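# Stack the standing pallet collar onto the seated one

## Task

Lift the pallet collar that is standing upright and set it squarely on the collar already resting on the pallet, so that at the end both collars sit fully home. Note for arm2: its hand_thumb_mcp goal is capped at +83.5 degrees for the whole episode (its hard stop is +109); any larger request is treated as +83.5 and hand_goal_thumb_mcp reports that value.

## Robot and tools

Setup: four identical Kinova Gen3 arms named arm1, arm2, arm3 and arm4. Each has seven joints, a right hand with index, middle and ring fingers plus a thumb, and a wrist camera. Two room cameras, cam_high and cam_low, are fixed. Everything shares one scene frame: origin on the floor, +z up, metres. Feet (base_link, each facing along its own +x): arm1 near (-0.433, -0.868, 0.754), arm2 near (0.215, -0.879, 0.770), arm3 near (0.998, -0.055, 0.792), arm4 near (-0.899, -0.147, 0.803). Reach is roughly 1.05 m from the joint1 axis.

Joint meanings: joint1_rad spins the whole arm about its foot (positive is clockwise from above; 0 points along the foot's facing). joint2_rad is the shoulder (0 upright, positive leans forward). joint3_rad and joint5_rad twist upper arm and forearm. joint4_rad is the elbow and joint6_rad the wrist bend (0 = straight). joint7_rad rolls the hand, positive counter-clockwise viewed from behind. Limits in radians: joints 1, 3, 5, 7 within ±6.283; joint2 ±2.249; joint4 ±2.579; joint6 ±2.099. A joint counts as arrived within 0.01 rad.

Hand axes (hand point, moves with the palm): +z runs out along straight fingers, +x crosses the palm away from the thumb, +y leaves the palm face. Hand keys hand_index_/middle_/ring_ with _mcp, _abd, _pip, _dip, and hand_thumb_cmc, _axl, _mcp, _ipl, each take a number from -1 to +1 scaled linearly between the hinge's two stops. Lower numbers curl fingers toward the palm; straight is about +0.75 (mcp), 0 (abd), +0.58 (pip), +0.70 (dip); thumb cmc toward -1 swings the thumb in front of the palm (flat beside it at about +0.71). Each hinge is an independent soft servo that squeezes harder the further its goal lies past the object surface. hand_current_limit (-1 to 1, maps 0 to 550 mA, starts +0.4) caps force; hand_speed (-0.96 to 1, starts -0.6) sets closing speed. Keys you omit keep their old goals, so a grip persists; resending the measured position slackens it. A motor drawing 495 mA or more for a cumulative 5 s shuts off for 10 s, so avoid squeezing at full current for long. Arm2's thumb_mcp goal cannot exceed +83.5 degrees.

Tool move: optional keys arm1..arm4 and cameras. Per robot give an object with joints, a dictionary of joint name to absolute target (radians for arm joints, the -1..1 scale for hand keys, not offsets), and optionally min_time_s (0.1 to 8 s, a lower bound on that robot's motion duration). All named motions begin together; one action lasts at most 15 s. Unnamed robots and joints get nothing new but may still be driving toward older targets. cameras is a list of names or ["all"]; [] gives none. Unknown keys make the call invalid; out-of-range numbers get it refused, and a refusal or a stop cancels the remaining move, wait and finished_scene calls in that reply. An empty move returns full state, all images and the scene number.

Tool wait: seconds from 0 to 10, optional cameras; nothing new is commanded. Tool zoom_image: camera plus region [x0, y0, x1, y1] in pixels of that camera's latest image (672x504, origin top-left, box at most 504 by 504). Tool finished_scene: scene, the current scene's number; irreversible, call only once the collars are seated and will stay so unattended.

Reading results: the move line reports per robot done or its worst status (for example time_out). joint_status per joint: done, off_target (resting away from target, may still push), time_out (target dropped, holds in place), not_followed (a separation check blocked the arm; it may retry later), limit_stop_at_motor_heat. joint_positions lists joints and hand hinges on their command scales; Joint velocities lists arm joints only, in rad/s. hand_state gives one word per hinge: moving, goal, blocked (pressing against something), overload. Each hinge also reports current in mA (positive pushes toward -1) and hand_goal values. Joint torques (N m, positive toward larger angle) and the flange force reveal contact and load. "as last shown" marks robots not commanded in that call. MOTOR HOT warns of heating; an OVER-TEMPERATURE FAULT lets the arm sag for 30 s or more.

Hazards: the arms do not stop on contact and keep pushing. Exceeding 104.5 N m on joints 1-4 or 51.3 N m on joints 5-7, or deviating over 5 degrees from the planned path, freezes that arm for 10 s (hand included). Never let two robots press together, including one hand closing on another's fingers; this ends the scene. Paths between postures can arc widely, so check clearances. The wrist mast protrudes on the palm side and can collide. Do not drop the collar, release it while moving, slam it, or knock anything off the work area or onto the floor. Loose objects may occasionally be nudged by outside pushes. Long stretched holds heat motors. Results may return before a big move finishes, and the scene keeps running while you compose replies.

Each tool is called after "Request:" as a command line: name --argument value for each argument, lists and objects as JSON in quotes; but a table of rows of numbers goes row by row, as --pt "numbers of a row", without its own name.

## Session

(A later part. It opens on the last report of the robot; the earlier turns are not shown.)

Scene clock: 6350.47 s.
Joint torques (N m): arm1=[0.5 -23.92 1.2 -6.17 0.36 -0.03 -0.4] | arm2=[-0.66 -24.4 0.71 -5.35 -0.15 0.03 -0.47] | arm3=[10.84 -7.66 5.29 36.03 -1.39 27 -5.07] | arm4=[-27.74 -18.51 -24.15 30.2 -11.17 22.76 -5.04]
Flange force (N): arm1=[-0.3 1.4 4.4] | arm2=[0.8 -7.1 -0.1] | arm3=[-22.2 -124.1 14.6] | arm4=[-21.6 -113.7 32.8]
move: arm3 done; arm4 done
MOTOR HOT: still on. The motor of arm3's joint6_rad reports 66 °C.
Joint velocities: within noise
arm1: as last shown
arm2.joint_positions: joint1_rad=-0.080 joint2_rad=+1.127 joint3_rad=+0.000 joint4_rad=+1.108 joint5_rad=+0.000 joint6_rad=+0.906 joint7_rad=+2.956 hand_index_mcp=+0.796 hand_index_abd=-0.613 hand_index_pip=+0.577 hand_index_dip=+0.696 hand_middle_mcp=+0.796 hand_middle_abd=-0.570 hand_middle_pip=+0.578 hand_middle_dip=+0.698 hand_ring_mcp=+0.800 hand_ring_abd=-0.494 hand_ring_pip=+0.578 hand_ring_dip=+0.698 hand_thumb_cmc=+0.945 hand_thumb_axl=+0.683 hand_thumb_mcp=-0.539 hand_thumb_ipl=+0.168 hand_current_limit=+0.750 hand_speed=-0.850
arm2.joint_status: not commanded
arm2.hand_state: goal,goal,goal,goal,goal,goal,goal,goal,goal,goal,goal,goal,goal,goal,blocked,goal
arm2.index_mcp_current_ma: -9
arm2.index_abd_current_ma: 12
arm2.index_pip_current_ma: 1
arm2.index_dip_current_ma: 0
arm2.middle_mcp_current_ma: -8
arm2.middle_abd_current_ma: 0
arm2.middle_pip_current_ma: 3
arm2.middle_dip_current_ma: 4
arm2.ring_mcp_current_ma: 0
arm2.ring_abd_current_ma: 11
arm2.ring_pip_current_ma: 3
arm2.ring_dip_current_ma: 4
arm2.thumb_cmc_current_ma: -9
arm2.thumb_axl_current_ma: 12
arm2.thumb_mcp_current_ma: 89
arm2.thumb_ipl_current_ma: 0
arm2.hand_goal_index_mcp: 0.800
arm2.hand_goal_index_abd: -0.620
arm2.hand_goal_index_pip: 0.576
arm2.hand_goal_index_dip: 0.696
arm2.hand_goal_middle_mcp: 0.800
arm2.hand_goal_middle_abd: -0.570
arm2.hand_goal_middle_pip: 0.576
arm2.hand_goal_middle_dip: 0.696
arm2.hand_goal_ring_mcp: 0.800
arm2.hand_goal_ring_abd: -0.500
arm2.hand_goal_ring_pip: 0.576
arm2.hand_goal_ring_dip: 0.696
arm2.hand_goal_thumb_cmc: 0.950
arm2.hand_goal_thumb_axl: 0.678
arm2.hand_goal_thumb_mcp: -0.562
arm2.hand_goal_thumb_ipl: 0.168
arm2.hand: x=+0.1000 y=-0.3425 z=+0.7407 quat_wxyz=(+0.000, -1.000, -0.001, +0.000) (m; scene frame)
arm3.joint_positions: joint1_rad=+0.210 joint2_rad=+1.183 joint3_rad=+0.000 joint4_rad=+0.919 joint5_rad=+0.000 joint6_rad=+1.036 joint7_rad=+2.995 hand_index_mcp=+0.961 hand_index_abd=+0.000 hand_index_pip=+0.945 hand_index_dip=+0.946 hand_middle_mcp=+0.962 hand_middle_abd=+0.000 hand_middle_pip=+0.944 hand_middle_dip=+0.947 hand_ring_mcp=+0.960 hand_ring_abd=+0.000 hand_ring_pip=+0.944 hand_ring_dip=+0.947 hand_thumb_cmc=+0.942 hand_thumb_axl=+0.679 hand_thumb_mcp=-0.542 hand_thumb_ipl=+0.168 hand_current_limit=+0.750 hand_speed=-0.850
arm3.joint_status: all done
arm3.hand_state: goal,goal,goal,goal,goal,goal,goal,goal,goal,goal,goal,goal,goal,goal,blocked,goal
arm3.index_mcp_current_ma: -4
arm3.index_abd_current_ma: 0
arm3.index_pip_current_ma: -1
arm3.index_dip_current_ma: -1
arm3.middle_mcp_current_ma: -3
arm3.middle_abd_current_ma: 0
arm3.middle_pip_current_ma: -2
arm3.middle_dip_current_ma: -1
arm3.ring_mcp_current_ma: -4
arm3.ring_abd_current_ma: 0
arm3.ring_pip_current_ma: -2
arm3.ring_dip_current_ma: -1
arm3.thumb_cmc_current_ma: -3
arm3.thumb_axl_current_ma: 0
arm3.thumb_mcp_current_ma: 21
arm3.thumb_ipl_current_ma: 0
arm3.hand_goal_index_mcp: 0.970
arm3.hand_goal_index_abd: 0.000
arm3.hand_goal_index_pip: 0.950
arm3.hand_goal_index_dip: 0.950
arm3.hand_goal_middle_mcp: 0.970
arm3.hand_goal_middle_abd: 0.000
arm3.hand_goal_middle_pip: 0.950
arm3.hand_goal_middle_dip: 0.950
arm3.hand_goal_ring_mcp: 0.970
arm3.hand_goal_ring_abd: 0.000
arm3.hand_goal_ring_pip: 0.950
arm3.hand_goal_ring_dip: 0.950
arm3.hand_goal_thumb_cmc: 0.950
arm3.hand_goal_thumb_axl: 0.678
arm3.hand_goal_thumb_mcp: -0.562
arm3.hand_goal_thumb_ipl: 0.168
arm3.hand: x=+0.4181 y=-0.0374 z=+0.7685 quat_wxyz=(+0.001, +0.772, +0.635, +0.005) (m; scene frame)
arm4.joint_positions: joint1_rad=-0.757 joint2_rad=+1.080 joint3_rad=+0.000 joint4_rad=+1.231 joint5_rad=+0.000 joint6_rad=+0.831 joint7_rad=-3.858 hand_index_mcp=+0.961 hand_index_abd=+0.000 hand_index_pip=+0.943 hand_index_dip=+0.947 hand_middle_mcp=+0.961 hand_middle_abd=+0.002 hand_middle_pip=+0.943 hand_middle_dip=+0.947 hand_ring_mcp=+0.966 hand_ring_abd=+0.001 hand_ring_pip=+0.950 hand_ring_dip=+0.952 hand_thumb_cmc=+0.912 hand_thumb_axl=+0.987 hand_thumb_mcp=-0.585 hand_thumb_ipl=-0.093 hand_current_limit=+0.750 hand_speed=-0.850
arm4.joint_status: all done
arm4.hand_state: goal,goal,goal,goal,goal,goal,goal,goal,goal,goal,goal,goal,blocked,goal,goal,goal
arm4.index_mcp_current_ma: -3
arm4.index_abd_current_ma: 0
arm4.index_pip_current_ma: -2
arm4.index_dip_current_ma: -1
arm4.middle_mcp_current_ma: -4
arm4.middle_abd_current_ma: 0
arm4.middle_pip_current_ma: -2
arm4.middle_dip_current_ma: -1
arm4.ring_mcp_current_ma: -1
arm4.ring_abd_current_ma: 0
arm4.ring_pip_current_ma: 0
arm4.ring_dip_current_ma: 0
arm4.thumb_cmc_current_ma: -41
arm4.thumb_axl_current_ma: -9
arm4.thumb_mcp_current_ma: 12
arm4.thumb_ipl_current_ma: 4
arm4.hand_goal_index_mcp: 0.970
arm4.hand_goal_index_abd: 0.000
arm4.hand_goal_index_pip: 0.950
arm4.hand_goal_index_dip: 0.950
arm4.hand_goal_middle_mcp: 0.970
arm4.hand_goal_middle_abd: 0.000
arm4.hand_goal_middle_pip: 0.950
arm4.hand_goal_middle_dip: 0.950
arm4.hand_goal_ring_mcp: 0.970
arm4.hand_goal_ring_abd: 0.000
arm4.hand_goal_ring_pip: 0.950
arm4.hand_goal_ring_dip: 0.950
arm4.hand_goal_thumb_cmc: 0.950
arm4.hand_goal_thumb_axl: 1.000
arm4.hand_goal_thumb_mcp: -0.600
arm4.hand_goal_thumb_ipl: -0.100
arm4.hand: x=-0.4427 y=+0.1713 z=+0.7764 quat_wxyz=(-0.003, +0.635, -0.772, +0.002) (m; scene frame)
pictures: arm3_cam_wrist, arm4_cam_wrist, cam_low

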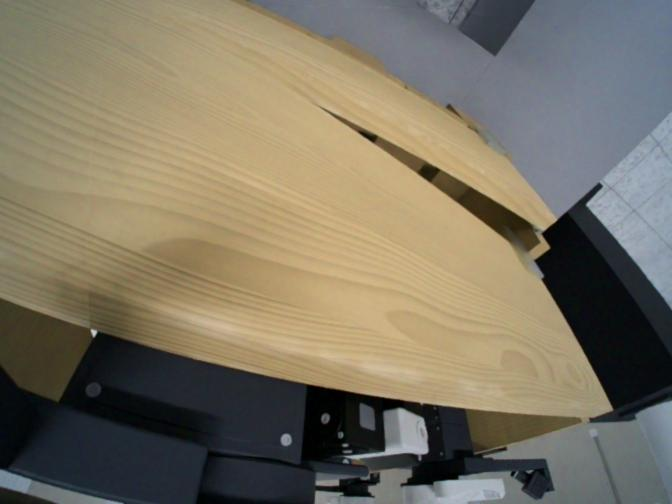

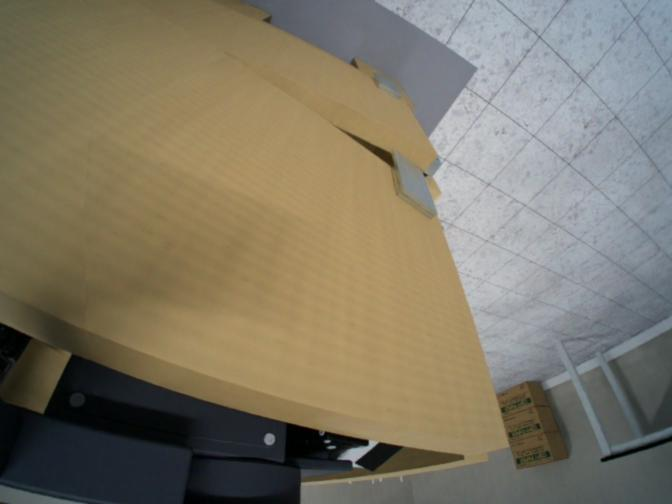

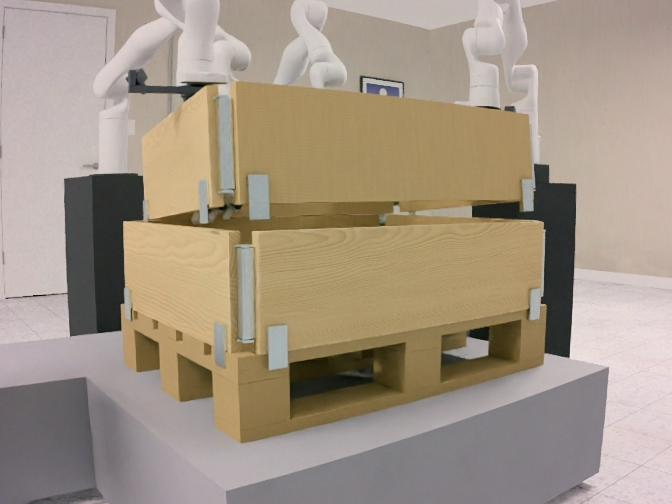

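Request:
move --arm3 '{"joints":{"joint1_rad":0.21200,"joint2_rad":1.27130,"joint4_rad":0.70603,"joint6_rad":1.16426,"joint7_rad":3.08700},"min_time_s":4}' --arm4 '{"joints":{"joint1_rad":-0.80074,"joint2_rad":1.02776,"joint4_rad":1.36890,"joint6_rad":0.74493,"joint7_rad":-3.81232},"min_time_s":4}' --cameras '[]'

Request:
move --arm3 '{"joints":{"joint1_rad":0.21041,"joint2_rad":1.39002,"joint4_rad":0.42453,"joint6_rad":1.32705,"joint7_rad":3.17593},"min_time_s":4}' --arm4 '{"joints":{"joint1_rad":-0.84693,"joint2_rad":0.97696,"joint4_rad":1.50878,"joint6_rad":0.65585,"joint7_rad":-3.76801},"min_time_s":4}' --cameras '["cam_low","arm3_cam_wrist","arm4_cam_wrist","cam_high","arm1_cam_wrist"]'

Scene clock: 6398.73 s.
Joint torques (N m): arm1=[0.45 -23.95 1.22 -6.18 0.33 -0.05 -0.4] | arm2=[-0.65 -24.43 0.7 -5.38 -0.16 0.03 -0.45] | arm3=[12.3 -11.75 5.81 28.74 -0.03 25.63 -5.06] | arm4=[-27.07 -17.63 -25.2 30.38 -11.1 21.56 -5.1]
Flange force (N): arm1=[-0.4 1.4 4.4] | arm2=[0.8 -7.0 0.0] | arm3=[-12.6 -123.5 15.9] | arm4=[-10.5 -109.7 32.4]
move: arm3 done; arm4 done
MOTOR HOT: still on. The motor of arm3's joint6_rad reports 71 °C.
Joint velocities: within noise
arm1, arm2: as last shown
arm3.joint_positions: joint1_rad=+0.212 joint2_rad=+1.271 joint3_rad=+0.000 joint4_rad=+0.706 joint5_rad=+0.000 joint6_rad=+1.164 joint7_rad=+3.087 hand_index_mcp=+0.961 hand_index_abd=+0.000 hand_index_pip=+0.945 hand_index_dip=+0.946 hand_middle_mcp=+0.962 hand_middle_abd=+0.000 hand_middle_pip=+0.944 hand_middle_dip=+0.947 hand_ring_mcp=+0.960 hand_ring_abd=+0.000 hand_ring_pip=+0.944 hand_ring_dip=+0.947 hand_thumb_cmc=+0.942 hand_thumb_axl=+0.679 hand_thumb_mcp=-0.542 hand_thumb_ipl=+0.168 hand_current_limit=+0.750 hand_speed=-0.850
arm3.joint_status: all done
arm3.hand_state: goal,goal,goal,goal,goal,goal,goal,goal,goal,goal,goal,goal,goal,goal,blocked,goal
arm3.index_mcp_current_ma: -4
arm3.index_abd_current_ma: 0
arm3.index_pip_current_ma: -1
arm3.index_dip_current_ma: -1
arm3.middle_mcp_current_ma: -3
arm3.middle_abd_current_ma: 0
arm3.middle_pip_current_ma: -2
arm3.middle_dip_current_ma: -1
arm3.ring_mcp_current_ma: -4
arm3.ring_abd_current_ma: 0
arm3.ring_pip_current_ma: -2
arm3.ring_dip_current_ma: -1
arm3.thumb_cmc_current_ma: -3
arm3.thumb_axl_current_ma: 0
arm3.thumb_mcp_current_ma: 21
arm3.thumb_ipl_current_ma: 0
arm3.hand_goal_index_mcp: 0.970
arm3.hand_goal_index_abd: 0.000
arm3.hand_goal_index_pip: 0.950
arm3.hand_goal_index_dip: 0.950
arm3.hand_goal_middle_mcp: 0.970
arm3.hand_goal_middle_abd: 0.000
arm3.hand_goal_middle_pip: 0.950
arm3.hand_goal_middle_dip: 0.950
arm3.hand_goal_ring_mcp: 0.970
arm3.hand_goal_ring_abd: 0.000
arm3.hand_goal_ring_pip: 0.950
arm3.hand_goal_ring_dip: 0.950
arm3.hand_goal_thumb_cmc: 0.950
arm3.hand_goal_thumb_axl: 0.678
arm3.hand_goal_thumb_mcp: -0.562
arm3.hand_goal_thumb_ipl: 0.168
arm3.hand: x=+0.3921 y=-0.0274 z=+0.7686 quat_wxyz=(+0.002, +0.743, +0.669, +0.006) (m; scene frame)
arm4.joint_positions: joint1_rad=-0.801 joint2_rad=+1.028 joint3_rad=+0.000 joint4_rad=+1.369 joint5_rad=+0.000 joint6_rad=+0.745 joint7_rad=-3.812 hand_index_mcp=+0.962 hand_index_abd=+0.000 hand_index_pip=+0.943 hand_index_dip=+0.947 hand_middle_mcp=+0.961 hand_middle_abd=+0.002 hand_middle_pip=+0.943 hand_middle_dip=+0.947 hand_ring_mcp=+0.966 hand_ring_abd=+0.001 hand_ring_pip=+0.950 hand_ring_dip=+0.952 hand_thumb_cmc=+0.912 hand_thumb_axl=+0.987 hand_thumb_mcp=-0.585 hand_thumb_ipl=-0.093 hand_current_limit=+0.750 hand_speed=-0.850
arm4.joint_status: all done
arm4.hand_state: goal,goal,goal,goal,goal,goal,goal,goal,goal,goal,goal,goal,blocked,goal,goal,goal
arm4.index_mcp_current_ma: -3
arm4.index_abd_current_ma: 0
arm4.index_pip_current_ma: -2
arm4.index_dip_current_ma: -1
arm4.middle_mcp_current_ma: -4
arm4.middle_abd_current_ma: 0
arm4.middle_pip_current_ma: -2
arm4.middle_dip_current_ma: -1
arm4.ring_mcp_current_ma: -1
arm4.ring_abd_current_ma: 0
arm4.ring_pip_current_ma: 0
arm4.ring_dip_current_ma: 0
arm4.thumb_cmc_current_ma: -41
arm4.thumb_axl_current_ma: -9
arm4.thumb_mcp_current_ma: 12
arm4.thumb_ipl_current_ma: 4
arm4.hand_goal_index_mcp: 0.970
arm4.hand_goal_index_abd: 0.000
arm4.hand_goal_index_pip: 0.950
arm4.hand_goal_index_dip: 0.950
arm4.hand_goal_middle_mcp: 0.970
arm4.hand_goal_middle_abd: 0.000
arm4.hand_goal_middle_pip: 0.950
arm4.hand_goal_middle_dip: 0.950
arm4.hand_goal_ring_mcp: 0.970
arm4.hand_goal_ring_abd: 0.000
arm4.hand_goal_ring_pip: 0.950
arm4.hand_goal_ring_dip: 0.950
arm4.hand_goal_thumb_cmc: 0.950
arm4.hand_goal_thumb_axl: 1.000
arm4.hand_goal_thumb_mcp: -0.600
arm4.hand_goal_thumb_ipl: -0.100
arm4.hand: x=-0.4840 y=+0.1714 z=+0.7761 quat_wxyz=(-0.003, +0.669, -0.743, +0.002) (m; scene frame)
pictures: none
No camera images: "cameras" was empty.

Scene clock: 6403.03 s.
Joint torques (N m): arm1=[0.48 -23.98 1.2 -6.21 0.32 -0.01 -0.41] | arm2=[-0.65 -24.38 0.66 -5.42 -0.14 0.01 -0.45] | arm3=[15.25 -12.84 5.97 24.43 1.45 26.93 -5.86] | arm4=[-30.44 -12.91 -30.59 37.02 -13.06 23.25 -6.05]
Flange force (N): arm1=[-0.3 1.2 4.6] | arm2=[0.8 -6.7 -0.1] | arm3=no reading | arm4=[-0.1 -122.8 31.0]
move: arm3 done; arm4 done
MOTOR HOT: still on. The motor of arm3's joint6_rad reports 71 °C.
Joint velocities: within noise
arm1, arm2: as last shown
arm3.joint_positions: joint1_rad=+0.210 joint2_rad=+1.390 joint3_rad=+0.000 joint4_rad=+0.425 joint5_rad=+0.000 joint6_rad=+1.320 joint7_rad=+3.176 hand_index_mcp=+0.961 hand_index_abd=+0.000 hand_index_pip=+0.945 hand_index_dip=+0.946 hand_middle_mcp=+0.962 hand_middle_abd=+0.000 hand_middle_pip=+0.944 hand_middle_dip=+0.947 hand_ring_mcp=+0.961 hand_ring_abd=+0.000 hand_ring_pip=+0.944 hand_ring_dip=+0.947 hand_thumb_cmc=+0.942 hand_thumb_axl=+0.679 hand_thumb_mcp=-0.542 hand_thumb_ipl=+0.168 hand_current_limit=+0.750 hand_speed=-0.850
arm3.joint_status: all done
arm3.hand_state: goal,goal,goal,goal,goal,goal,goal,goal,goal,goal,goal,goal,goal,goal,blocked,goal
arm3.index_mcp_current_ma: -4
arm3.index_abd_current_ma: 0
arm3.index_pip_current_ma: -1
arm3.index_dip_current_ma: -1
arm3.middle_mcp_current_ma: -3
arm3.middle_abd_current_ma: 0
arm3.middle_pip_current_ma: -2
arm3.middle_dip_current_ma: -1
arm3.ring_mcp_current_ma: -4
arm3.ring_abd_current_ma: 0
arm3.ring_pip_current_ma: -2
arm3.ring_dip_current_ma: -1
arm3.thumb_cmc_current_ma: -3
arm3.thumb_axl_current_ma: 0
arm3.thumb_mcp_current_ma: 21
arm3.thumb_ipl_current_ma: 0
arm3.hand_goal_index_mcp: 0.970
arm3.hand_goal_index_abd: 0.000
arm3.hand_goal_index_pip: 0.950
arm3.hand_goal_index_dip: 0.950
arm3.hand_goal_middle_mcp: 0.970
arm3.hand_goal_middle_abd: 0.000
arm3.hand_goal_middle_pip: 0.950
arm3.hand_goal_middle_dip: 0.950
arm3.hand_goal_ring_mcp: 0.970
arm3.hand_goal_ring_abd: 0.000
arm3.hand_goal_ring_pip: 0.950
arm3.hand_goal_ring_dip: 0.950
arm3.hand_goal_thumb_cmc: 0.950
arm3.hand_goal_thumb_axl: 0.678
arm3.hand_goal_thumb_mcp: -0.562
arm3.hand_goal_thumb_ipl: 0.168
arm3.hand: x=+0.3642 y=-0.0195 z=+0.7676 quat_wxyz=(+0.000, +0.712, +0.702, +0.003) (m; scene frame)
arm4.joint_positions: joint1_rad=-0.847 joint2_rad=+0.977 joint3_rad=+0.000 joint4_rad=+1.509 joint5_rad=+0.000 joint6_rad=+0.656 joint7_rad=-3.768 hand_index_mcp=+0.962 hand_index_abd=+0.000 hand_index_pip=+0.943 hand_index_dip=+0.947 hand_middle_mcp=+0.961 hand_middle_abd=+0.002 hand_middle_pip=+0.943 hand_middle_dip=+0.947 hand_ring_mcp=+0.966 hand_ring_abd=+0.001 hand_ring_pip=+0.950 hand_ring_dip=+0.952 hand_thumb_cmc=+0.912 hand_thumb_axl=+0.987 hand_thumb_mcp=-0.585 hand_thumb_ipl=-0.093 hand_current_limit=+0.750 hand_speed=-0.850
arm4.joint_status: all done
arm4.hand_state: goal,goal,goal,goal,goal,goal,goal,goal,goal,goal,goal,goal,blocked,goal,goal,goal
arm4.index_mcp_current_ma: -3
arm4.index_abd_current_ma: 0
arm4.index_pip_current_ma: -2
arm4.index_dip_current_ma: -1
arm4.middle_mcp_current_ma: -4
arm4.middle_abd_current_ma: 0
arm4.middle_pip_current_ma: -2
arm4.middle_dip_current_ma: -1
arm4.ring_mcp_current_ma: -1
arm4.ring_abd_current_ma: 0
arm4.ring_pip_current_ma: 0
arm4.ring_dip_current_ma: 0
arm4.thumb_cmc_current_ma: -41
arm4.thumb_axl_current_ma: -9
arm4.thumb_mcp_current_ma: 12
arm4.thumb_ipl_current_ma: 4
arm4.hand_goal_index_mcp: 0.970
arm4.hand_goal_index_abd: 0.000
arm4.hand_goal_index_pip: 0.950
arm4.hand_goal_index_dip: 0.950
arm4.hand_goal_middle_mcp: 0.970
arm4.hand_goal_middle_abd: 0.000
arm4.hand_goal_middle_pip: 0.950
arm4.hand_goal_middle_dip: 0.950
arm4.hand_goal_ring_mcp: 0.970
arm4.hand_goal_ring_abd: 0.000
arm4.hand_goal_ring_pip: 0.950
arm4.hand_goal_ring_dip: 0.950
arm4.hand_goal_thumb_cmc: 0.950
arm4.hand_goal_thumb_axl: 1.000
arm4.hand_goal_thumb_mcp: -0.600
arm4.hand_goal_thumb_ipl: -0.100
arm4.hand: x=-0.5271 y=+0.1675 z=+0.7757 quat_wxyz=(-0.003, +0.702, -0.712, +0.003) (m; scene frame)
pictures: arm1_cam_wrist, arm3_cam_wrist, arm4_cam_wrist, cam_high, cam_low

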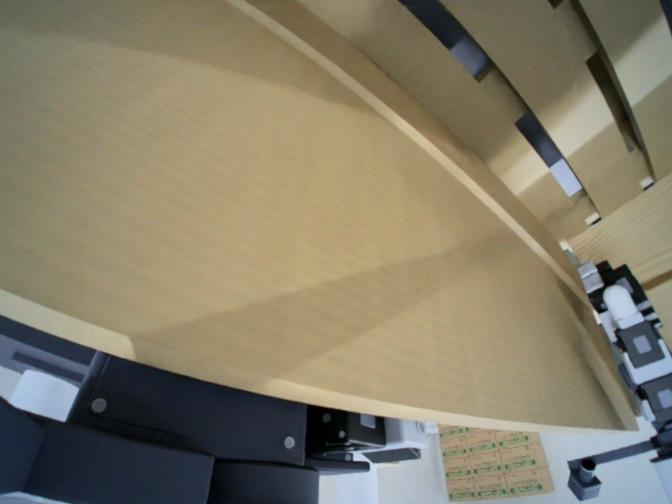

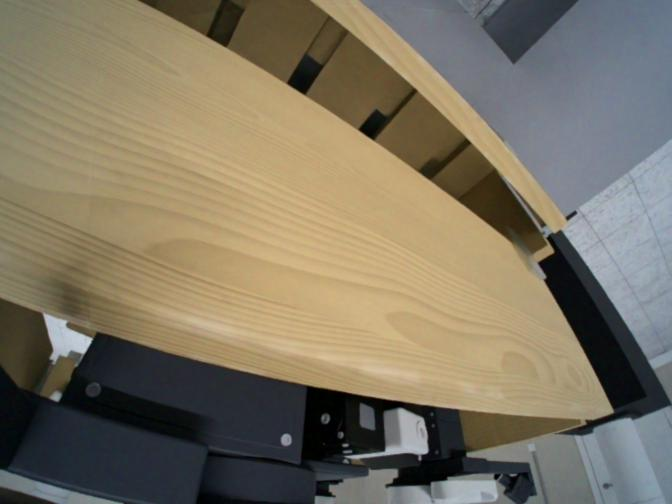

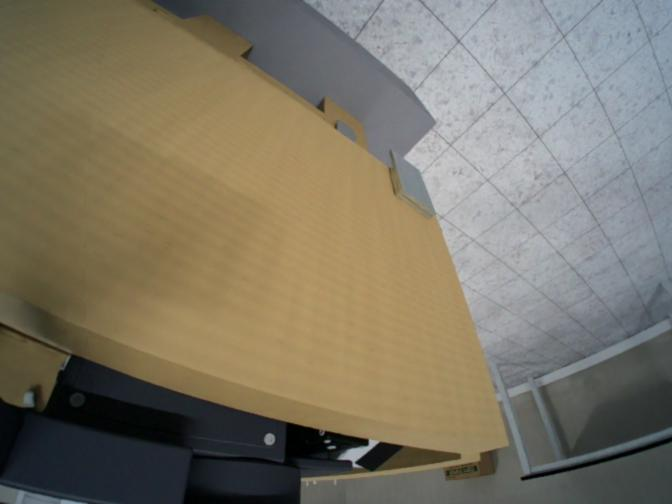

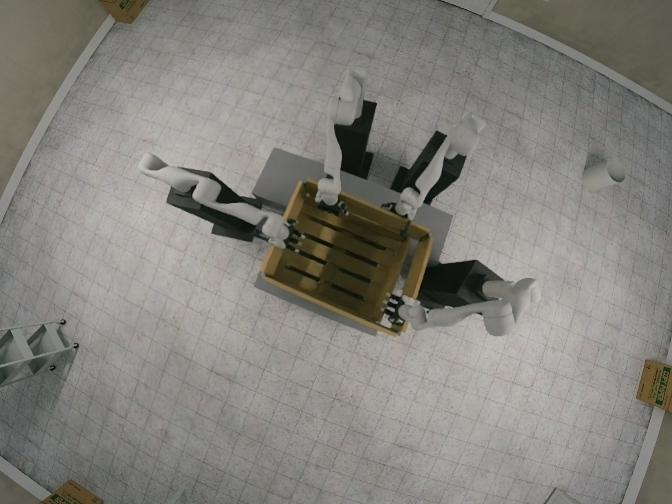

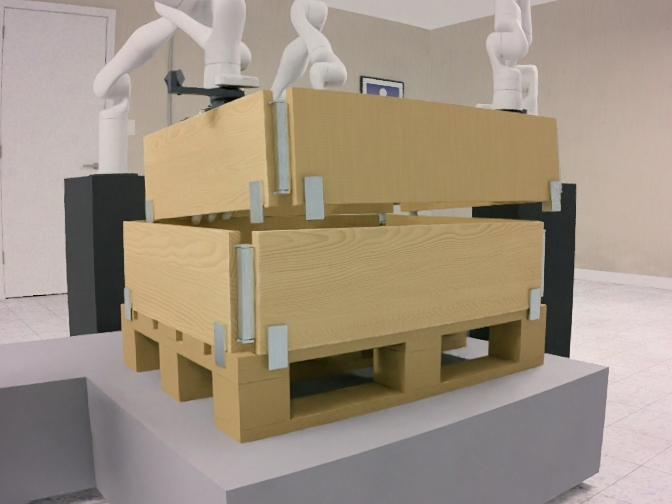

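Request:
move --arm3 '{"joints":{"joint1_rad":0.21694,"joint2_rad":1.40704,"joint4_rad":0.41815,"joint6_rad":1.31640,"joint7_rad":3.18246},"min_time_s":3}' --arm4 '{"joints":{"joint1_rad":-0.85396,"joint2_rad":1.00719,"joint4_rad":1.49624,"joint6_rad":0.63816,"joint7_rad":-3.77504},"min_time_s":3}' --cameras '["cam_low"]'

Scene clock: 6522.07 s.
Joint torques (N m): arm1=[0.46 -23.99 1.27 -6.23 0.37 -0.02 -0.44] | arm2=[-0.65 -24.43 0.7 -5.39 -0.11 0.01 -0.42] | arm3=[1.22 -3.4 -1.55 2.35 -1.93 -0.72 -0.17] | arm4=[-0.97 -18.2 -1.86 -1.63 -0.31 1.39 -0.42]
Flange force (N): arm1=[-0.4 1.2 4.6] | arm2=[0.8 -7.0 0.0] | arm3=no reading | arm4=[-1.4 -6.4 -2.3]
move: arm3 limit_stop_at_motor_heat; arm4 done
OVER-TEMPERATURE FAULT: MOTORS ONLY BRAKING. The motor of arm3's joint6_rad reached 75 °C. Robot arm3 may sink or be pushed. Robot arm3 did not run this call's action whole. The stop still runs: until a result tells its end, robot arm3, its gripper or tool too, takes no command.
MOTOR HOT: still on. The motor of arm3's joint6_rad reports 62 °C.
TORQUE WARNING: arm3's joint6_rad reached its warning level (29.4 N m).
Joint velocities: within noise
arm1, arm2: as last shown
arm3.joint_positions: joint1_rad=+0.208 joint2_rad=+1.440 joint3_rad=+0.000 joint4_rad=+0.406 joint5_rad=+0.000 joint6_rad=+1.242 joint7_rad=+3.188 hand_index_mcp=+0.963 hand_index_abd=+0.000 hand_index_pip=+0.946 hand_index_dip=+0.947 hand_middle_mcp=+0.964 hand_middle_abd=+0.000 hand_middle_pip=+0.944 hand_middle_dip=+0.947 hand_ring_mcp=+0.963 hand_ring_abd=+0.000 hand_ring_pip=+0.944 hand_ring_dip=+0.947 hand_thumb_cmc=+0.941 hand_thumb_axl=+0.679 hand_thumb_mcp=-0.542 hand_thumb_ipl=+0.168 hand_current_limit=+0.750 hand_speed=-0.850
arm3.joint_status: joint2_rad limit_stop_at_motor_heat; joint4_rad limit_stop_at_motor_heat; joint6_rad limit_stop_at_motor_heat; the others done
arm3.hand_state: goal,goal,goal,goal,goal,goal,goal,goal,goal,goal,goal,goal,goal,goal,blocked,goal
arm3.index_mcp_current_ma: -2
arm3.index_abd_current_ma: 0
arm3.index_pip_current_ma: -1
arm3.index_dip_current_ma: -1
arm3.middle_mcp_current_ma: -2
arm3.middle_abd_current_ma: 0
arm3.middle_pip_current_ma: -1
arm3.middle_dip_current_ma: -1
arm3.ring_mcp_current_ma: -2
arm3.ring_abd_current_ma: 0
arm3.ring_pip_current_ma: -1
arm3.ring_dip_current_ma: -1
arm3.thumb_cmc_current_ma: -3
arm3.thumb_axl_current_ma: 0
arm3.thumb_mcp_current_ma: 21
arm3.thumb_ipl_current_ma: 0
arm3.hand_goal_index_mcp: 0.970
arm3.hand_goal_index_abd: 0.000
arm3.hand_goal_index_pip: 0.950
arm3.hand_goal_index_dip: 0.950
arm3.hand_goal_middle_mcp: 0.970
arm3.hand_goal_middle_abd: 0.000
arm3.hand_goal_middle_pip: 0.950
arm3.hand_goal_middle_dip: 0.950
arm3.hand_goal_ring_mcp: 0.970
arm3.hand_goal_ring_abd: 0.000
arm3.hand_goal_ring_pip: 0.950
arm3.hand_goal_ring_dip: 0.950
arm3.hand_goal_thumb_cmc: 0.950
arm3.hand_goal_thumb_axl: 0.678
arm3.hand_goal_thumb_mcp: -0.562
arm3.hand_goal_thumb_ipl: 0.168
arm3.on_its_own: joint1_rad to joint7_rad are limp: their motors do not hold them now
arm3.hand: x=+0.3501 y=-0.0191 z=+0.7335 quat_wxyz=(-0.017, +0.706, +0.708, -0.012) (m; scene frame)
arm4.joint_positions: joint1_rad=-0.854 joint2_rad=+1.007 joint3_rad=+0.000 joint4_rad=+1.496 joint5_rad=+0.000 joint6_rad=+0.638 joint7_rad=-3.775 hand_index_mcp=+0.963 hand_index_abd=+0.000 hand_index_pip=+0.944 hand_index_dip=+0.947 hand_middle_mcp=+0.964 hand_middle_abd=+0.002 hand_middle_pip=+0.944 hand_middle_dip=+0.947 hand_ring_mcp=+0.965 hand_ring_abd=+0.001 hand_ring_pip=+0.950 hand_ring_dip=+0.952 hand_thumb_cmc=+0.912 hand_thumb_axl=+0.987 hand_thumb_mcp=-0.585 hand_thumb_ipl=-0.093 hand_current_limit=+0.750 hand_speed=-0.850
arm4.joint_status: all done
arm4.hand_state: goal,goal,goal,goal,goal,goal,goal,goal,goal,goal,goal,goal,blocked,goal,goal,goal
arm4.index_mcp_current_ma: -2
arm4.index_abd_current_ma: 0
arm4.index_pip_current_ma: -2
arm4.index_dip_current_ma: -1
arm4.middle_mcp_current_ma: -2
arm4.middle_abd_current_ma: 0
arm4.middle_pip_current_ma: -2
arm4.middle_dip_current_ma: -1
arm4.ring_mcp_current_ma: -1
arm4.ring_abd_current_ma: 0
arm4.ring_pip_current_ma: 0
arm4.ring_dip_current_ma: 0
arm4.thumb_cmc_current_ma: -41
arm4.thumb_axl_current_ma: -9
arm4.thumb_mcp_current_ma: 12
arm4.thumb_ipl_current_ma: 4
arm4.hand_goal_index_mcp: 0.970
arm4.hand_goal_index_abd: 0.000
arm4.hand_goal_index_pip: 0.950
arm4.hand_goal_index_dip: 0.950
arm4.hand_goal_middle_mcp: 0.970
arm4.hand_goal_middle_abd: 0.000
arm4.hand_goal_middle_pip: 0.950
arm4.hand_goal_middle_dip: 0.950
arm4.hand_goal_ring_mcp: 0.970
arm4.hand_goal_ring_abd: 0.000
arm4.hand_goal_ring_pip: 0.950
arm4.hand_goal_ring_dip: 0.950
arm4.hand_goal_thumb_cmc: 0.950
arm4.hand_goal_thumb_axl: 1.000
arm4.hand_goal_thumb_mcp: -0.600
arm4.hand_goal_thumb_ipl: -0.100
arm4.hand: x=-0.5270 y=+0.1722 z=+0.7617 quat_wxyz=(-0.003, +0.702, -0.712, +0.003) (m; scene frame)
pictures: cam_low

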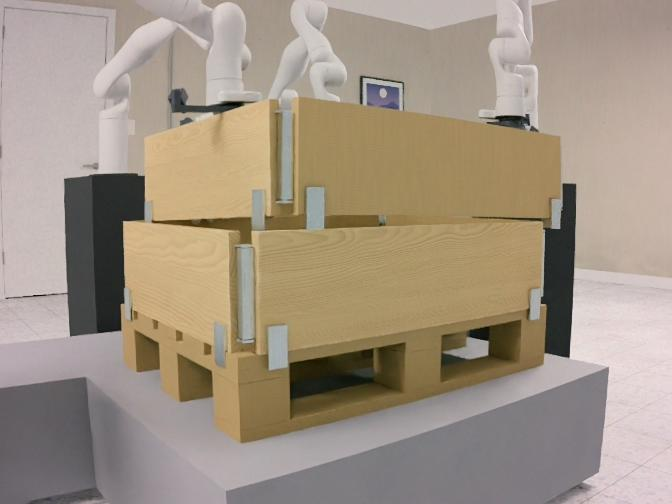

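Request:
move

Scene clock: 6705.97 s.
Joint torques (N m): arm1=[0.47 -23.93 1.19 -6.23 0.34 -0.02 -0.41] | arm2=[-0.64 -24.41 0.66 -5.35 -0.16 0.03 -0.45] | arm3=[1.41 -13.28 -0.58 -1.14 -1.17 -0.17 -0.34] | arm4=[-1 -18.36 -1.92 -1.75 -0.28 1.33 -0.41]
Flange force (N): arm1=[-0.3 1.1 4.5] | arm2=[0.8 -7.1 0.0] | arm3=no reading | arm4=[-1.4 -6.4 -2.1]
OVER-TEMPERATURE FAULT: MOTORS ONLY BRAKING. As an earlier result told, the motor of arm3's joint6_rad reached 75 °C; the stop lasted 99 seconds. Robot arm3's motors hold again: robot arm3 holds where the fault left it. A joint of robot arm3 that sank or was pushed past the end of its range is driven back toward that end. Robot arm3 accepts commands again.
Joint velocities: within noise
arm1.joint_positions: joint1_rad=+0.231 joint2_rad=+0.949 joint3_rad=+0.000 joint4_rad=+1.475 joint5_rad=+0.000 joint6_rad=+0.718 joint7_rad=+0.296 hand_index_mcp=+0.960 hand_index_abd=+0.000 hand_index_pip=+0.944 hand_index_dip=+0.947 hand_middle_mcp=+0.960 hand_middle_abd=+0.000 hand_middle_pip=+0.944 hand_middle_dip=+0.947 hand_ring_mcp=+0.960 hand_ring_abd=+0.000 hand_ring_pip=+0.944 hand_ring_dip=+0.947 hand_thumb_cmc=+0.943 hand_thumb_axl=+0.679 hand_thumb_mcp=-0.543 hand_thumb_ipl=+0.168 hand_current_limit=+0.750 hand_speed=-0.850
arm1.joint_status: not commanded
arm1.hand_state: goal,goal,goal,goal,goal,goal,goal,goal,goal,goal,goal,goal,goal,goal,goal,goal
arm1.index_mcp_current_ma: -21
arm1.index_abd_current_ma: 0
arm1.index_pip_current_ma: -11
arm1.index_dip_current_ma: -5
arm1.middle_mcp_current_ma: -22
arm1.middle_abd_current_ma: 0
arm1.middle_pip_current_ma: -11
arm1.middle_dip_current_ma: -5
arm1.ring_mcp_current_ma: -21
arm1.ring_abd_current_ma: 0
arm1.ring_pip_current_ma: -12
arm1.ring_dip_current_ma: -5
arm1.thumb_cmc_current_ma: -14
arm1.thumb_axl_current_ma: 1
arm1.thumb_mcp_current_ma: 65
arm1.thumb_ipl_current_ma: 0
arm1.hand_goal_index_mcp: 0.970
arm1.hand_goal_index_abd: 0.000
arm1.hand_goal_index_pip: 0.950
arm1.hand_goal_index_dip: 0.950
arm1.hand_goal_middle_mcp: 0.970
arm1.hand_goal_middle_abd: 0.000
arm1.hand_goal_middle_pip: 0.950
arm1.hand_goal_middle_dip: 0.950
arm1.hand_goal_ring_mcp: 0.970
arm1.hand_goal_ring_abd: 0.000
arm1.hand_goal_ring_pip: 0.950
arm1.hand_goal_ring_dip: 0.950
arm1.hand_goal_thumb_cmc: 0.950
arm1.hand_goal_thumb_axl: 0.678
arm1.hand_goal_thumb_mcp: -0.562
arm1.hand_goal_thumb_ipl: 0.168
arm1.hand: x=-0.2274 y=-0.2652 z=+0.7452 quat_wxyz=(+0.000, -0.001, +1.000, -0.001) (m; scene frame)
arm2.joint_positions: joint1_rad=-0.080 joint2_rad=+1.127 joint3_rad=+0.000 joint4_rad=+1.108 joint5_rad=+0.000 joint6_rad=+0.906 joint7_rad=+2.956 hand_index_mcp=+0.796 hand_index_abd=-0.613 hand_index_pip=+0.577 hand_index_dip=+0.696 hand_middle_mcp=+0.796 hand_middle_abd=-0.570 hand_middle_pip=+0.578 hand_middle_dip=+0.698 hand_ring_mcp=+0.800 hand_ring_abd=-0.494 hand_ring_pip=+0.578 hand_ring_dip=+0.698 hand_thumb_cmc=+0.945 hand_thumb_axl=+0.683 hand_thumb_mcp=-0.539 hand_thumb_ipl=+0.168 hand_current_limit=+0.750 hand_speed=-0.850
arm2.joint_status: not commanded
arm2.hand_state: goal,goal,goal,goal,goal,goal,goal,goal,goal,goal,goal,goal,goal,goal,blocked,goal
arm2.index_mcp_current_ma: -9
arm2.index_abd_current_ma: 12
arm2.index_pip_current_ma: 1
arm2.index_dip_current_ma: 0
arm2.middle_mcp_current_ma: -8
arm2.middle_abd_current_ma: 0
arm2.middle_pip_current_ma: 3
arm2.middle_dip_current_ma: 4
arm2.ring_mcp_current_ma: 0
arm2.ring_abd_current_ma: 11
arm2.ring_pip_current_ma: 3
arm2.ring_dip_current_ma: 4
arm2.thumb_cmc_current_ma: -9
arm2.thumb_axl_current_ma: 12
arm2.thumb_mcp_current_ma: 89
arm2.thumb_ipl_current_ma: 0
arm2.hand_goal_index_mcp: 0.800
arm2.hand_goal_index_abd: -0.620
arm2.hand_goal_index_pip: 0.576
arm2.hand_goal_index_dip: 0.696
arm2.hand_goal_middle_mcp: 0.800
arm2.hand_goal_middle_abd: -0.570
arm2.hand_goal_middle_pip: 0.576
arm2.hand_goal_middle_dip: 0.696
arm2.hand_goal_ring_mcp: 0.800
arm2.hand_goal_ring_abd: -0.500
arm2.hand_goal_ring_pip: 0.576
arm2.hand_goal_ring_dip: 0.696
arm2.hand_goal_thumb_cmc: 0.950
arm2.hand_goal_thumb_axl: 0.678
arm2.hand_goal_thumb_mcp: -0.562
arm2.hand_goal_thumb_ipl: 0.168
arm2.hand: x=+0.1000 y=-0.3425 z=+0.7407 quat_wxyz=(+0.000, -1.000, -0.001, +0.000) (m; scene frame)
arm3.joint_positions: joint1_rad=+0.208 joint2_rad=+1.438 joint3_rad=+0.000 joint4_rad=+0.405 joint5_rad=+0.000 joint6_rad=+1.242 joint7_rad=+3.188 hand_index_mcp=+0.963 hand_index_abd=+0.000 hand_index_pip=+0.946 hand_index_dip=+0.947 hand_middle_mcp=+0.964 hand_middle_abd=+0.000 hand_middle_pip=+0.944 hand_middle_dip=+0.947 hand_ring_mcp=+0.963 hand_ring_abd=+0.000 hand_ring_pip=+0.944 hand_ring_dip=+0.947 hand_thumb_cmc=+0.941 hand_thumb_axl=+0.679 hand_thumb_mcp=-0.542 hand_thumb_ipl=+0.168 hand_current_limit=+0.750 hand_speed=-0.850
arm3.joint_status: joint2_rad limit_stop_at_motor_heat; joint4_rad limit_stop_at_motor_heat; joint6_rad limit_stop_at_motor_heat; the others done
arm3.hand_state: goal,goal,goal,goal,goal,goal,goal,goal,goal,goal,goal,goal,goal,goal,blocked,goal
arm3.index_mcp_current_ma: -2
arm3.index_abd_current_ma: 0
arm3.index_pip_current_ma: -1
arm3.index_dip_current_ma: -1
arm3.middle_mcp_current_ma: -2
arm3.middle_abd_current_ma: 0
arm3.middle_pip_current_ma: -1
arm3.middle_dip_current_ma: -1
arm3.ring_mcp_current_ma: -2
arm3.ring_abd_current_ma: 0
arm3.ring_pip_current_ma: -1
arm3.ring_dip_current_ma: -1
arm3.thumb_cmc_current_ma: -3
arm3.thumb_axl_current_ma: 0
arm3.thumb_mcp_current_ma: 21
arm3.thumb_ipl_current_ma: 0
arm3.hand_goal_index_mcp: 0.970
arm3.hand_goal_index_abd: 0.000
arm3.hand_goal_index_pip: 0.950
arm3.hand_goal_index_dip: 0.950
arm3.hand_goal_middle_mcp: 0.970
arm3.hand_goal_middle_abd: 0.000
arm3.hand_goal_middle_pip: 0.950
arm3.hand_goal_middle_dip: 0.950
arm3.hand_goal_ring_mcp: 0.970
arm3.hand_goal_ring_abd: 0.000
arm3.hand_goal_ring_pip: 0.950
arm3.hand_goal_ring_dip: 0.950
arm3.hand_goal_thumb_cmc: 0.950
arm3.hand_goal_thumb_axl: 0.678
arm3.hand_goal_thumb_mcp: -0.562
arm3.hand_goal_thumb_ipl: 0.168
arm3.hand: x=+0.3493 y=-0.0191 z=+0.7347 quat_wxyz=(-0.018, +0.706, +0.708, -0.013) (m; scene frame)
arm4.joint_positions: joint1_rad=-0.854 joint2_rad=+1.007 joint3_rad=+0.000 joint4_rad=+1.496 joint5_rad=+0.000 joint6_rad=+0.638 joint7_rad=-3.775 hand_index_mcp=+0.963 hand_index_abd=+0.000 hand_index_pip=+0.944 hand_index_dip=+0.947 hand_middle_mcp=+0.964 hand_middle_abd=+0.002 hand_middle_pip=+0.944 hand_middle_dip=+0.947 hand_ring_mcp=+0.965 hand_ring_abd=+0.001 hand_ring_pip=+0.950 hand_ring_dip=+0.952 hand_thumb_cmc=+0.912 hand_thumb_axl=+0.987 hand_thumb_mcp=-0.585 hand_thumb_ipl=-0.093 hand_current_limit=+0.750 hand_speed=-0.850
arm4.joint_status: all done
arm4.hand_state: goal,goal,goal,goal,goal,goal,goal,goal,goal,goal,goal,goal,blocked,goal,goal,goal
arm4.index_mcp_current_ma: -2
arm4.index_abd_current_ma: 0
arm4.index_pip_current_ma: -2
arm4.index_dip_current_ma: -1
arm4.middle_mcp_current_ma: -2
arm4.middle_abd_current_ma: 0
arm4.middle_pip_current_ma: -2
arm4.middle_dip_current_ma: -1
arm4.ring_mcp_current_ma: -1
arm4.ring_abd_current_ma: 0
arm4.ring_pip_current_ma: 0
arm4.ring_dip_current_ma: 0
arm4.thumb_cmc_current_ma: -41
arm4.thumb_axl_current_ma: -9
arm4.thumb_mcp_current_ma: 12
arm4.thumb_ipl_current_ma: 4
arm4.hand_goal_index_mcp: 0.970
arm4.hand_goal_index_abd: 0.000
arm4.hand_goal_index_pip: 0.950
arm4.hand_goal_index_dip: 0.950
arm4.hand_goal_middle_mcp: 0.970
arm4.hand_goal_middle_abd: 0.000
arm4.hand_goal_middle_pip: 0.950
arm4.hand_goal_middle_dip: 0.950
arm4.hand_goal_ring_mcp: 0.970
arm4.hand_goal_ring_abd: 0.000
arm4.hand_goal_ring_pip: 0.950
arm4.hand_goal_ring_dip: 0.950
arm4.hand_goal_thumb_cmc: 0.950
arm4.hand_goal_thumb_axl: 1.000
arm4.hand_goal_thumb_mcp: -0.600
arm4.hand_goal_thumb_ipl: -0.100
arm4.hand: x=-0.5270 y=+0.1722 z=+0.7617 quat_wxyz=(-0.003, +0.702, -0.712, +0.003) (m; scene frame)
pictures: arm1_cam_wrist, arm2_cam_wrist, arm3_cam_wrist, arm4_cam_wrist, cam_high, cam_low

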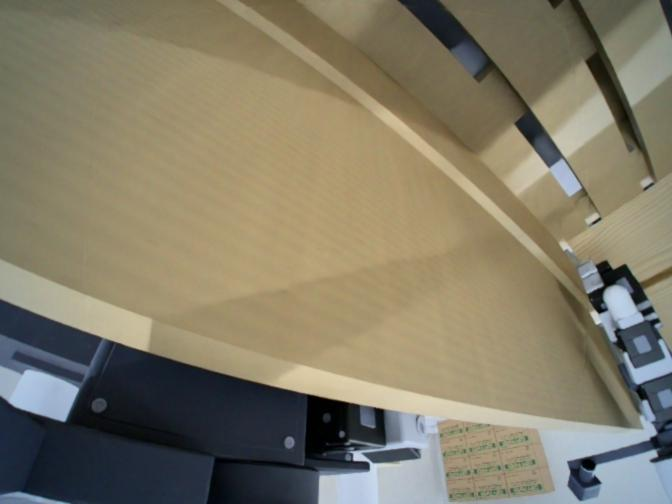

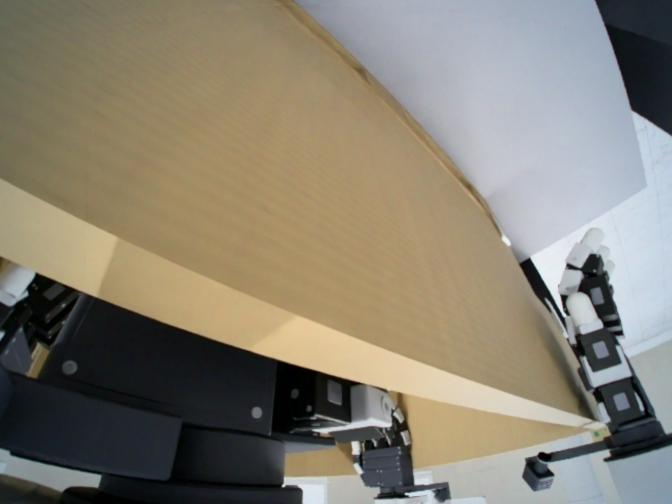

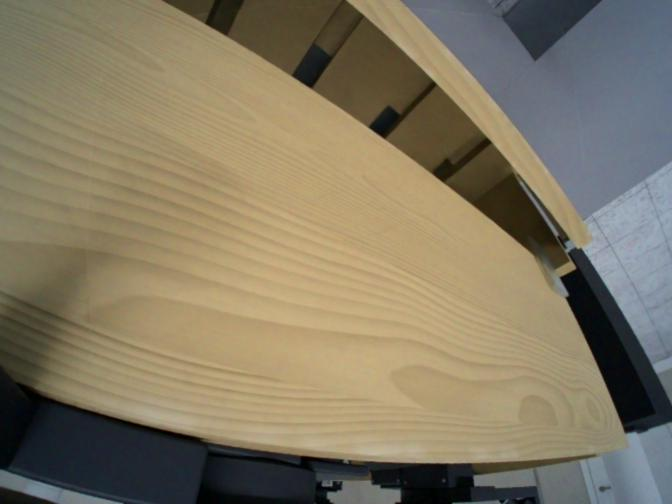

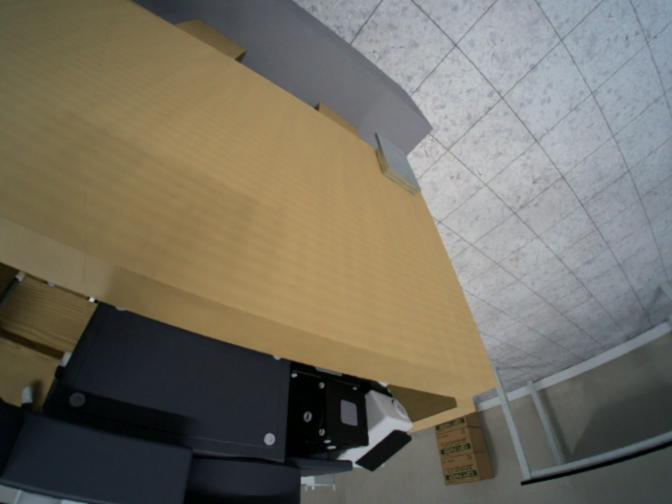

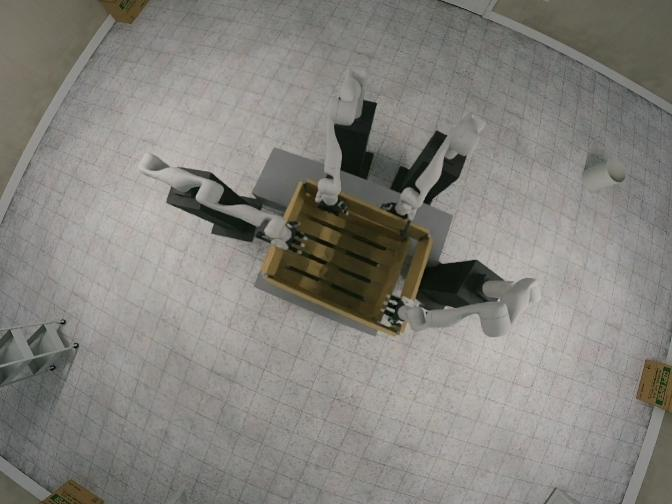

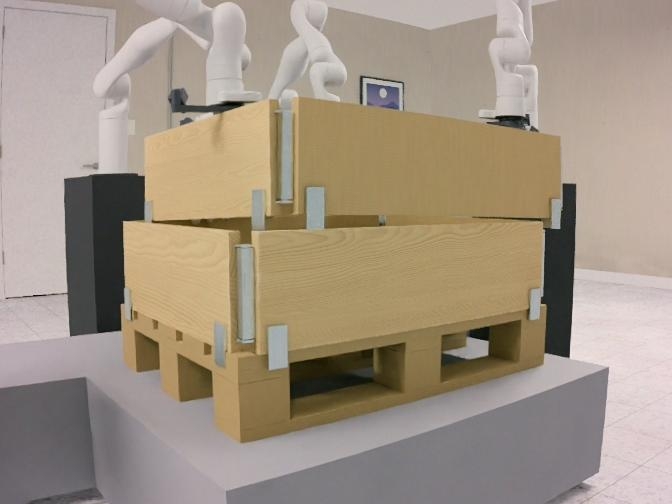

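Request:
zoom_image --camera "cam_low" --region '[220, 150, 400, 280]'

Request:
zoom_image --camera "cam_low" --region '[440, 130, 600, 260]'

Request:
zoom_image --camera "arm1_cam_wrist" --region '[180, 0, 660, 440]'

Request:
zoom_image --camera "arm3_cam_wrist" --region '[420, 100, 640, 320]'

Scaled by 2.800 from the camera's 672x504 image, which has a finer 960x720 frame.

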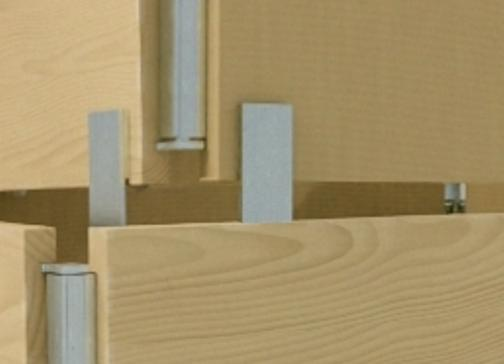

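Scaled by 3.150 from the camera's 672x504 image, which has a finer 960x720 frame.

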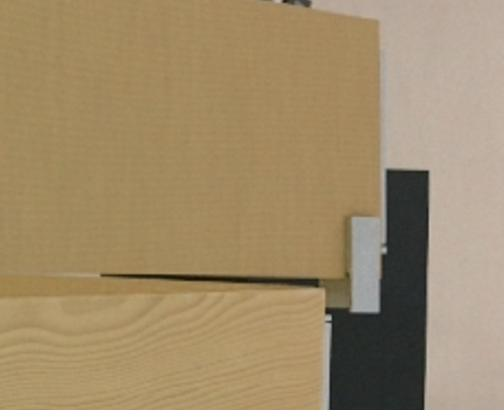

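Scaled by 1.050 from the camera's 672x504 image, which has a finer 960x720 frame.

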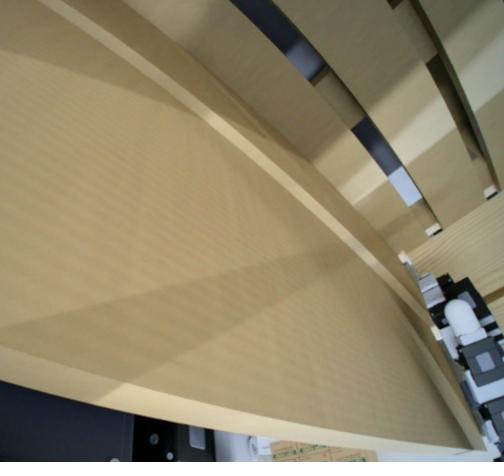

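Scaled by 2.291 from the camera's 672x504 image, which has a finer 960x720 frame.

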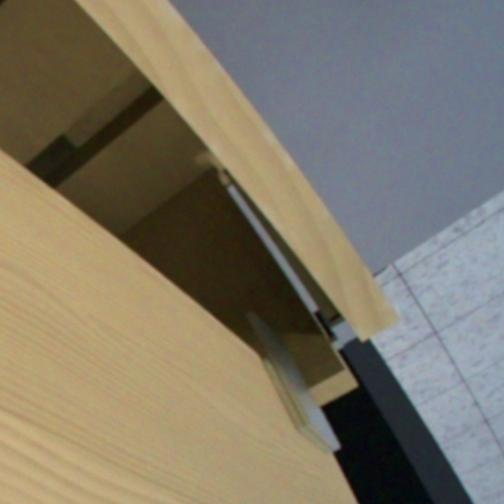

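Request:
move --arm3 '{"joints":{"joint1_rad":0.21108,"joint2_rad":1.43421,"joint4_rad":0.35729,"joint6_rad":1.35010,"joint7_rad":3.17659},"min_time_s":3}' --arm4 '{"joints":{"joint2_rad":1.03303,"joint4_rad":1.49274,"joint6_rad":0.61582},"min_time_s":3}' --cameras '[]'

Request:
move --arm3 '{"joints":{"joint1_rad":0.21121,"joint2_rad":1.42600,"joint4_rad":0.38645,"joint6_rad":1.32915,"joint7_rad":3.17673},"min_time_s":3}' --cameras '["cam_low"]'

Scene clock: 6782.47 s.
Joint torques (N m): arm1=[0.44 -23.95 1.15 -6.22 0.37 -0.02 -0.42] | arm2=[1.56 -15.19 1.38 -2.46 -0.11 -0.99 -0.19] | arm3=[9.69 -41.05 4.94 8.54 1.48 22.69 -5.24] | arm4=[-21.02 23.11 -24.99 41.15 -10.26 17.56 -4.32]
Flange force (N): arm1=[-0.3 1.2 4.5] | arm2=[-3.0 -5.7 -16.4] | arm3=no reading | arm4=[-7.1 -94.4 -43.0]
move: arm3 done; arm4 done
Joint velocities: within noise
arm1, arm2: as last shown
arm2.hand: x=+0.1000 y=-0.3424 z=+0.7407 quat_wxyz=(+0.000, -1.000, -0.001, +0.000) (m; scene frame)
arm3.joint_positions: joint1_rad=+0.211 joint2_rad=+1.434 joint3_rad=+0.000 joint4_rad=+0.357 joint5_rad=+0.000 joint6_rad=+1.350 joint7_rad=+3.177 hand_index_mcp=+0.963 hand_index_abd=+0.000 hand_index_pip=+0.946 hand_index_dip=+0.947 hand_middle_mcp=+0.964 hand_middle_abd=+0.000 hand_middle_pip=+0.944 hand_middle_dip=+0.947 hand_ring_mcp=+0.963 hand_ring_abd=+0.000 hand_ring_pip=+0.944 hand_ring_dip=+0.947 hand_thumb_cmc=+0.941 hand_thumb_axl=+0.679 hand_thumb_mcp=-0.542 hand_thumb_ipl=+0.168 hand_current_limit=+0.750 hand_speed=-0.850
arm3.joint_status: all done
arm3.hand_state: goal,goal,goal,goal,goal,goal,goal,goal,goal,goal,goal,goal,goal,goal,blocked,goal
arm3.index_mcp_current_ma: -2
arm3.index_abd_current_ma: 0
arm3.index_pip_current_ma: -1
arm3.index_dip_current_ma: -1
arm3.middle_mcp_current_ma: -2
arm3.middle_abd_current_ma: 0
arm3.middle_pip_current_ma: -1
arm3.middle_dip_current_ma: -1
arm3.ring_mcp_current_ma: -2
arm3.ring_abd_current_ma: 0
arm3.ring_pip_current_ma: -1
arm3.ring_dip_current_ma: -1
arm3.thumb_cmc_current_ma: -3
arm3.thumb_axl_current_ma: 0
arm3.thumb_mcp_current_ma: 21
arm3.thumb_ipl_current_ma: 0
arm3.hand_goal_index_mcp: 0.970
arm3.hand_goal_index_abd: 0.000
arm3.hand_goal_index_pip: 0.950
arm3.hand_goal_index_dip: 0.950
arm3.hand_goal_middle_mcp: 0.970
arm3.hand_goal_middle_abd: 0.000
arm3.hand_goal_middle_pip: 0.950
arm3.hand_goal_middle_dip: 0.950
arm3.hand_goal_ring_mcp: 0.970
arm3.hand_goal_ring_abd: 0.000
arm3.hand_goal_ring_pip: 0.950
arm3.hand_goal_ring_dip: 0.950
arm3.hand_goal_thumb_cmc: 0.950
arm3.hand_goal_thumb_axl: 0.678
arm3.hand_goal_thumb_mcp: -0.562
arm3.hand_goal_thumb_ipl: 0.168
arm3.hand: x=+0.3620 y=-0.0186 z=+0.7568 quat_wxyz=(+0.003, +0.712, +0.702, +0.006) (m; scene frame)
arm4.joint_positions: joint1_rad=-0.854 joint2_rad=+1.033 joint3_rad=+0.000 joint4_rad=+1.493 joint5_rad=+0.000 joint6_rad=+0.616 joint7_rad=-3.775 hand_index_mcp=+0.963 hand_index_abd=+0.000 hand_index_pip=+0.944 hand_index_dip=+0.947 hand_middle_mcp=+0.964 hand_middle_abd=+0.002 hand_middle_pip=+0.944 hand_middle_dip=+0.947 hand_ring_mcp=+0.965 hand_ring_abd=+0.001 hand_ring_pip=+0.950 hand_ring_dip=+0.952 hand_thumb_cmc=+0.912 hand_thumb_axl=+0.987 hand_thumb_mcp=-0.585 hand_thumb_ipl=-0.093 hand_current_limit=+0.750 hand_speed=-0.850
arm4.joint_status: all done
arm4.hand_state: goal,goal,goal,goal,goal,goal,goal,goal,goal,goal,goal,goal,blocked,goal,goal,goal
arm4.index_mcp_current_ma: -2
arm4.index_abd_current_ma: 0
arm4.index_pip_current_ma: -2
arm4.index_dip_current_ma: -1
arm4.middle_mcp_current_ma: -2
arm4.middle_abd_current_ma: 0
arm4.middle_pip_current_ma: -2
arm4.middle_dip_current_ma: -1
arm4.ring_mcp_current_ma: -1
arm4.ring_abd_current_ma: 0
arm4.ring_pip_current_ma: 0
arm4.ring_dip_current_ma: 0
arm4.thumb_cmc_current_ma: -41
arm4.thumb_axl_current_ma: -9
arm4.thumb_mcp_current_ma: 12
arm4.thumb_ipl_current_ma: 4
arm4.hand_goal_index_mcp: 0.970
arm4.hand_goal_index_abd: 0.000
arm4.hand_goal_index_pip: 0.950
arm4.hand_goal_index_dip: 0.950
arm4.hand_goal_middle_mcp: 0.970
arm4.hand_goal_middle_abd: 0.000
arm4.hand_goal_middle_pip: 0.950
arm4.hand_goal_middle_dip: 0.950
arm4.hand_goal_ring_mcp: 0.970
arm4.hand_goal_ring_abd: 0.000
arm4.hand_goal_ring_pip: 0.950
arm4.hand_goal_ring_dip: 0.950
arm4.hand_goal_thumb_cmc: 0.950
arm4.hand_goal_thumb_axl: 1.000
arm4.hand_goal_thumb_mcp: -0.600
arm4.hand_goal_thumb_ipl: -0.100
arm4.hand: x=-0.5268 y=+0.1722 z=+0.7483 quat_wxyz=(-0.003, +0.702, -0.712, +0.003) (m; scene frame)
pictures: none
No camera images: "cameras" was empty.

Scene clock: 6785.77 s.
Joint torques (N m): arm1=[0.47 -23.93 1.21 -6.19 0.34 0 -0.4] | arm2=[-0.49 -21.85 0.53 -4.48 -0.33 -0.2 -0.45] | arm3=[11.35 -29.71 4.94 17.66 1.07 26.64 -5.95] | arm4=[-25.03 26.18 -29.12 48.66 -12.1 21.48 -5.04]
Flange force (N): arm1=[-0.3 1.2 4.5] | arm2=[0.6 -7.0 -4.5] | arm3=no reading | arm4=[-8.9 -112.8 -40.2]
move: arm3 done
Joint velocities: within noise
arm1, arm2, arm4: as last shown
arm2.hand: x=+0.1000 y=-0.3425 z=+0.7407 quat_wxyz=(+0.000, -1.000, -0.001, +0.000) (m; scene frame)
arm3.joint_positions: joint1_rad=+0.211 joint2_rad=+1.426 joint3_rad=+0.000 joint4_rad=+0.386 joint5_rad=+0.000 joint6_rad=+1.329 joint7_rad=+3.177 hand_index_mcp=+0.963 hand_index_abd=+0.000 hand_index_pip=+0.946 hand_index_dip=+0.947 hand_middle_mcp=+0.964 hand_middle_abd=+0.000 hand_middle_pip=+0.944 hand_middle_dip=+0.947 hand_ring_mcp=+0.963 hand_ring_abd=+0.000 hand_ring_pip=+0.944 hand_ring_dip=+0.947 hand_thumb_cmc=+0.941 hand_thumb_axl=+0.679 hand_thumb_mcp=-0.542 hand_thumb_ipl=+0.168 hand_current_limit=+0.750 hand_speed=-0.850
arm3.joint_status: all done
arm3.hand_state: goal,goal,goal,goal,goal,goal,goal,goal,goal,goal,goal,goal,goal,goal,blocked,goal
arm3.index_mcp_current_ma: -2
arm3.index_abd_current_ma: 0
arm3.index_pip_current_ma: -1
arm3.index_dip_current_ma: -1
arm3.middle_mcp_current_ma: -2
arm3.middle_abd_current_ma: 0
arm3.middle_pip_current_ma: -1
arm3.middle_dip_current_ma: -1
arm3.ring_mcp_current_ma: -2
arm3.ring_abd_current_ma: 0
arm3.ring_pip_current_ma: -1
arm3.ring_dip_current_ma: -1
arm3.thumb_cmc_current_ma: -3
arm3.thumb_axl_current_ma: 0
arm3.thumb_mcp_current_ma: 21
arm3.thumb_ipl_current_ma: 0
arm3.hand_goal_index_mcp: 0.970
arm3.hand_goal_index_abd: 0.000
arm3.hand_goal_index_pip: 0.950
arm3.hand_goal_index_dip: 0.950
arm3.hand_goal_middle_mcp: 0.970
arm3.hand_goal_middle_abd: 0.000
arm3.hand_goal_middle_pip: 0.950
arm3.hand_goal_middle_dip: 0.950
arm3.hand_goal_ring_mcp: 0.970
arm3.hand_goal_ring_abd: 0.000
arm3.hand_goal_ring_pip: 0.950
arm3.hand_goal_ring_dip: 0.950
arm3.hand_goal_thumb_cmc: 0.950
arm3.hand_goal_thumb_axl: 0.678
arm3.hand_goal_thumb_mcp: -0.562
arm3.hand_goal_thumb_ipl: 0.168
arm3.hand: x=+0.3639 y=-0.0186 z=+0.7539 quat_wxyz=(+0.002, +0.712, +0.702, +0.006) (m; scene frame)
arm4.hand: x=-0.5269 y=+0.1722 z=+0.7483 quat_wxyz=(-0.003, +0.702, -0.712, +0.003) (m; scene frame)
pictures: cam_low

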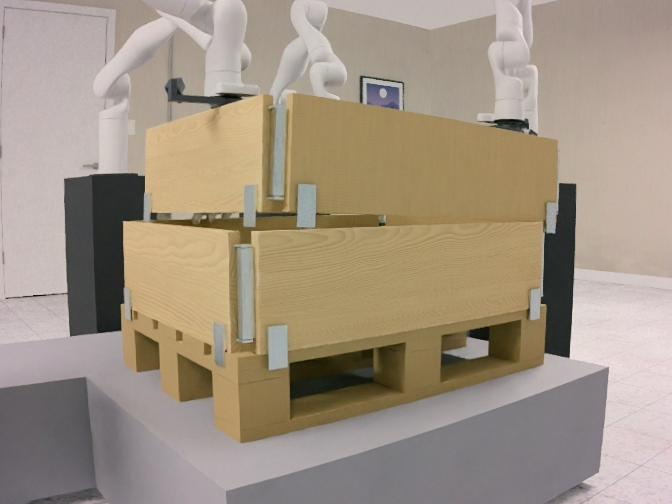

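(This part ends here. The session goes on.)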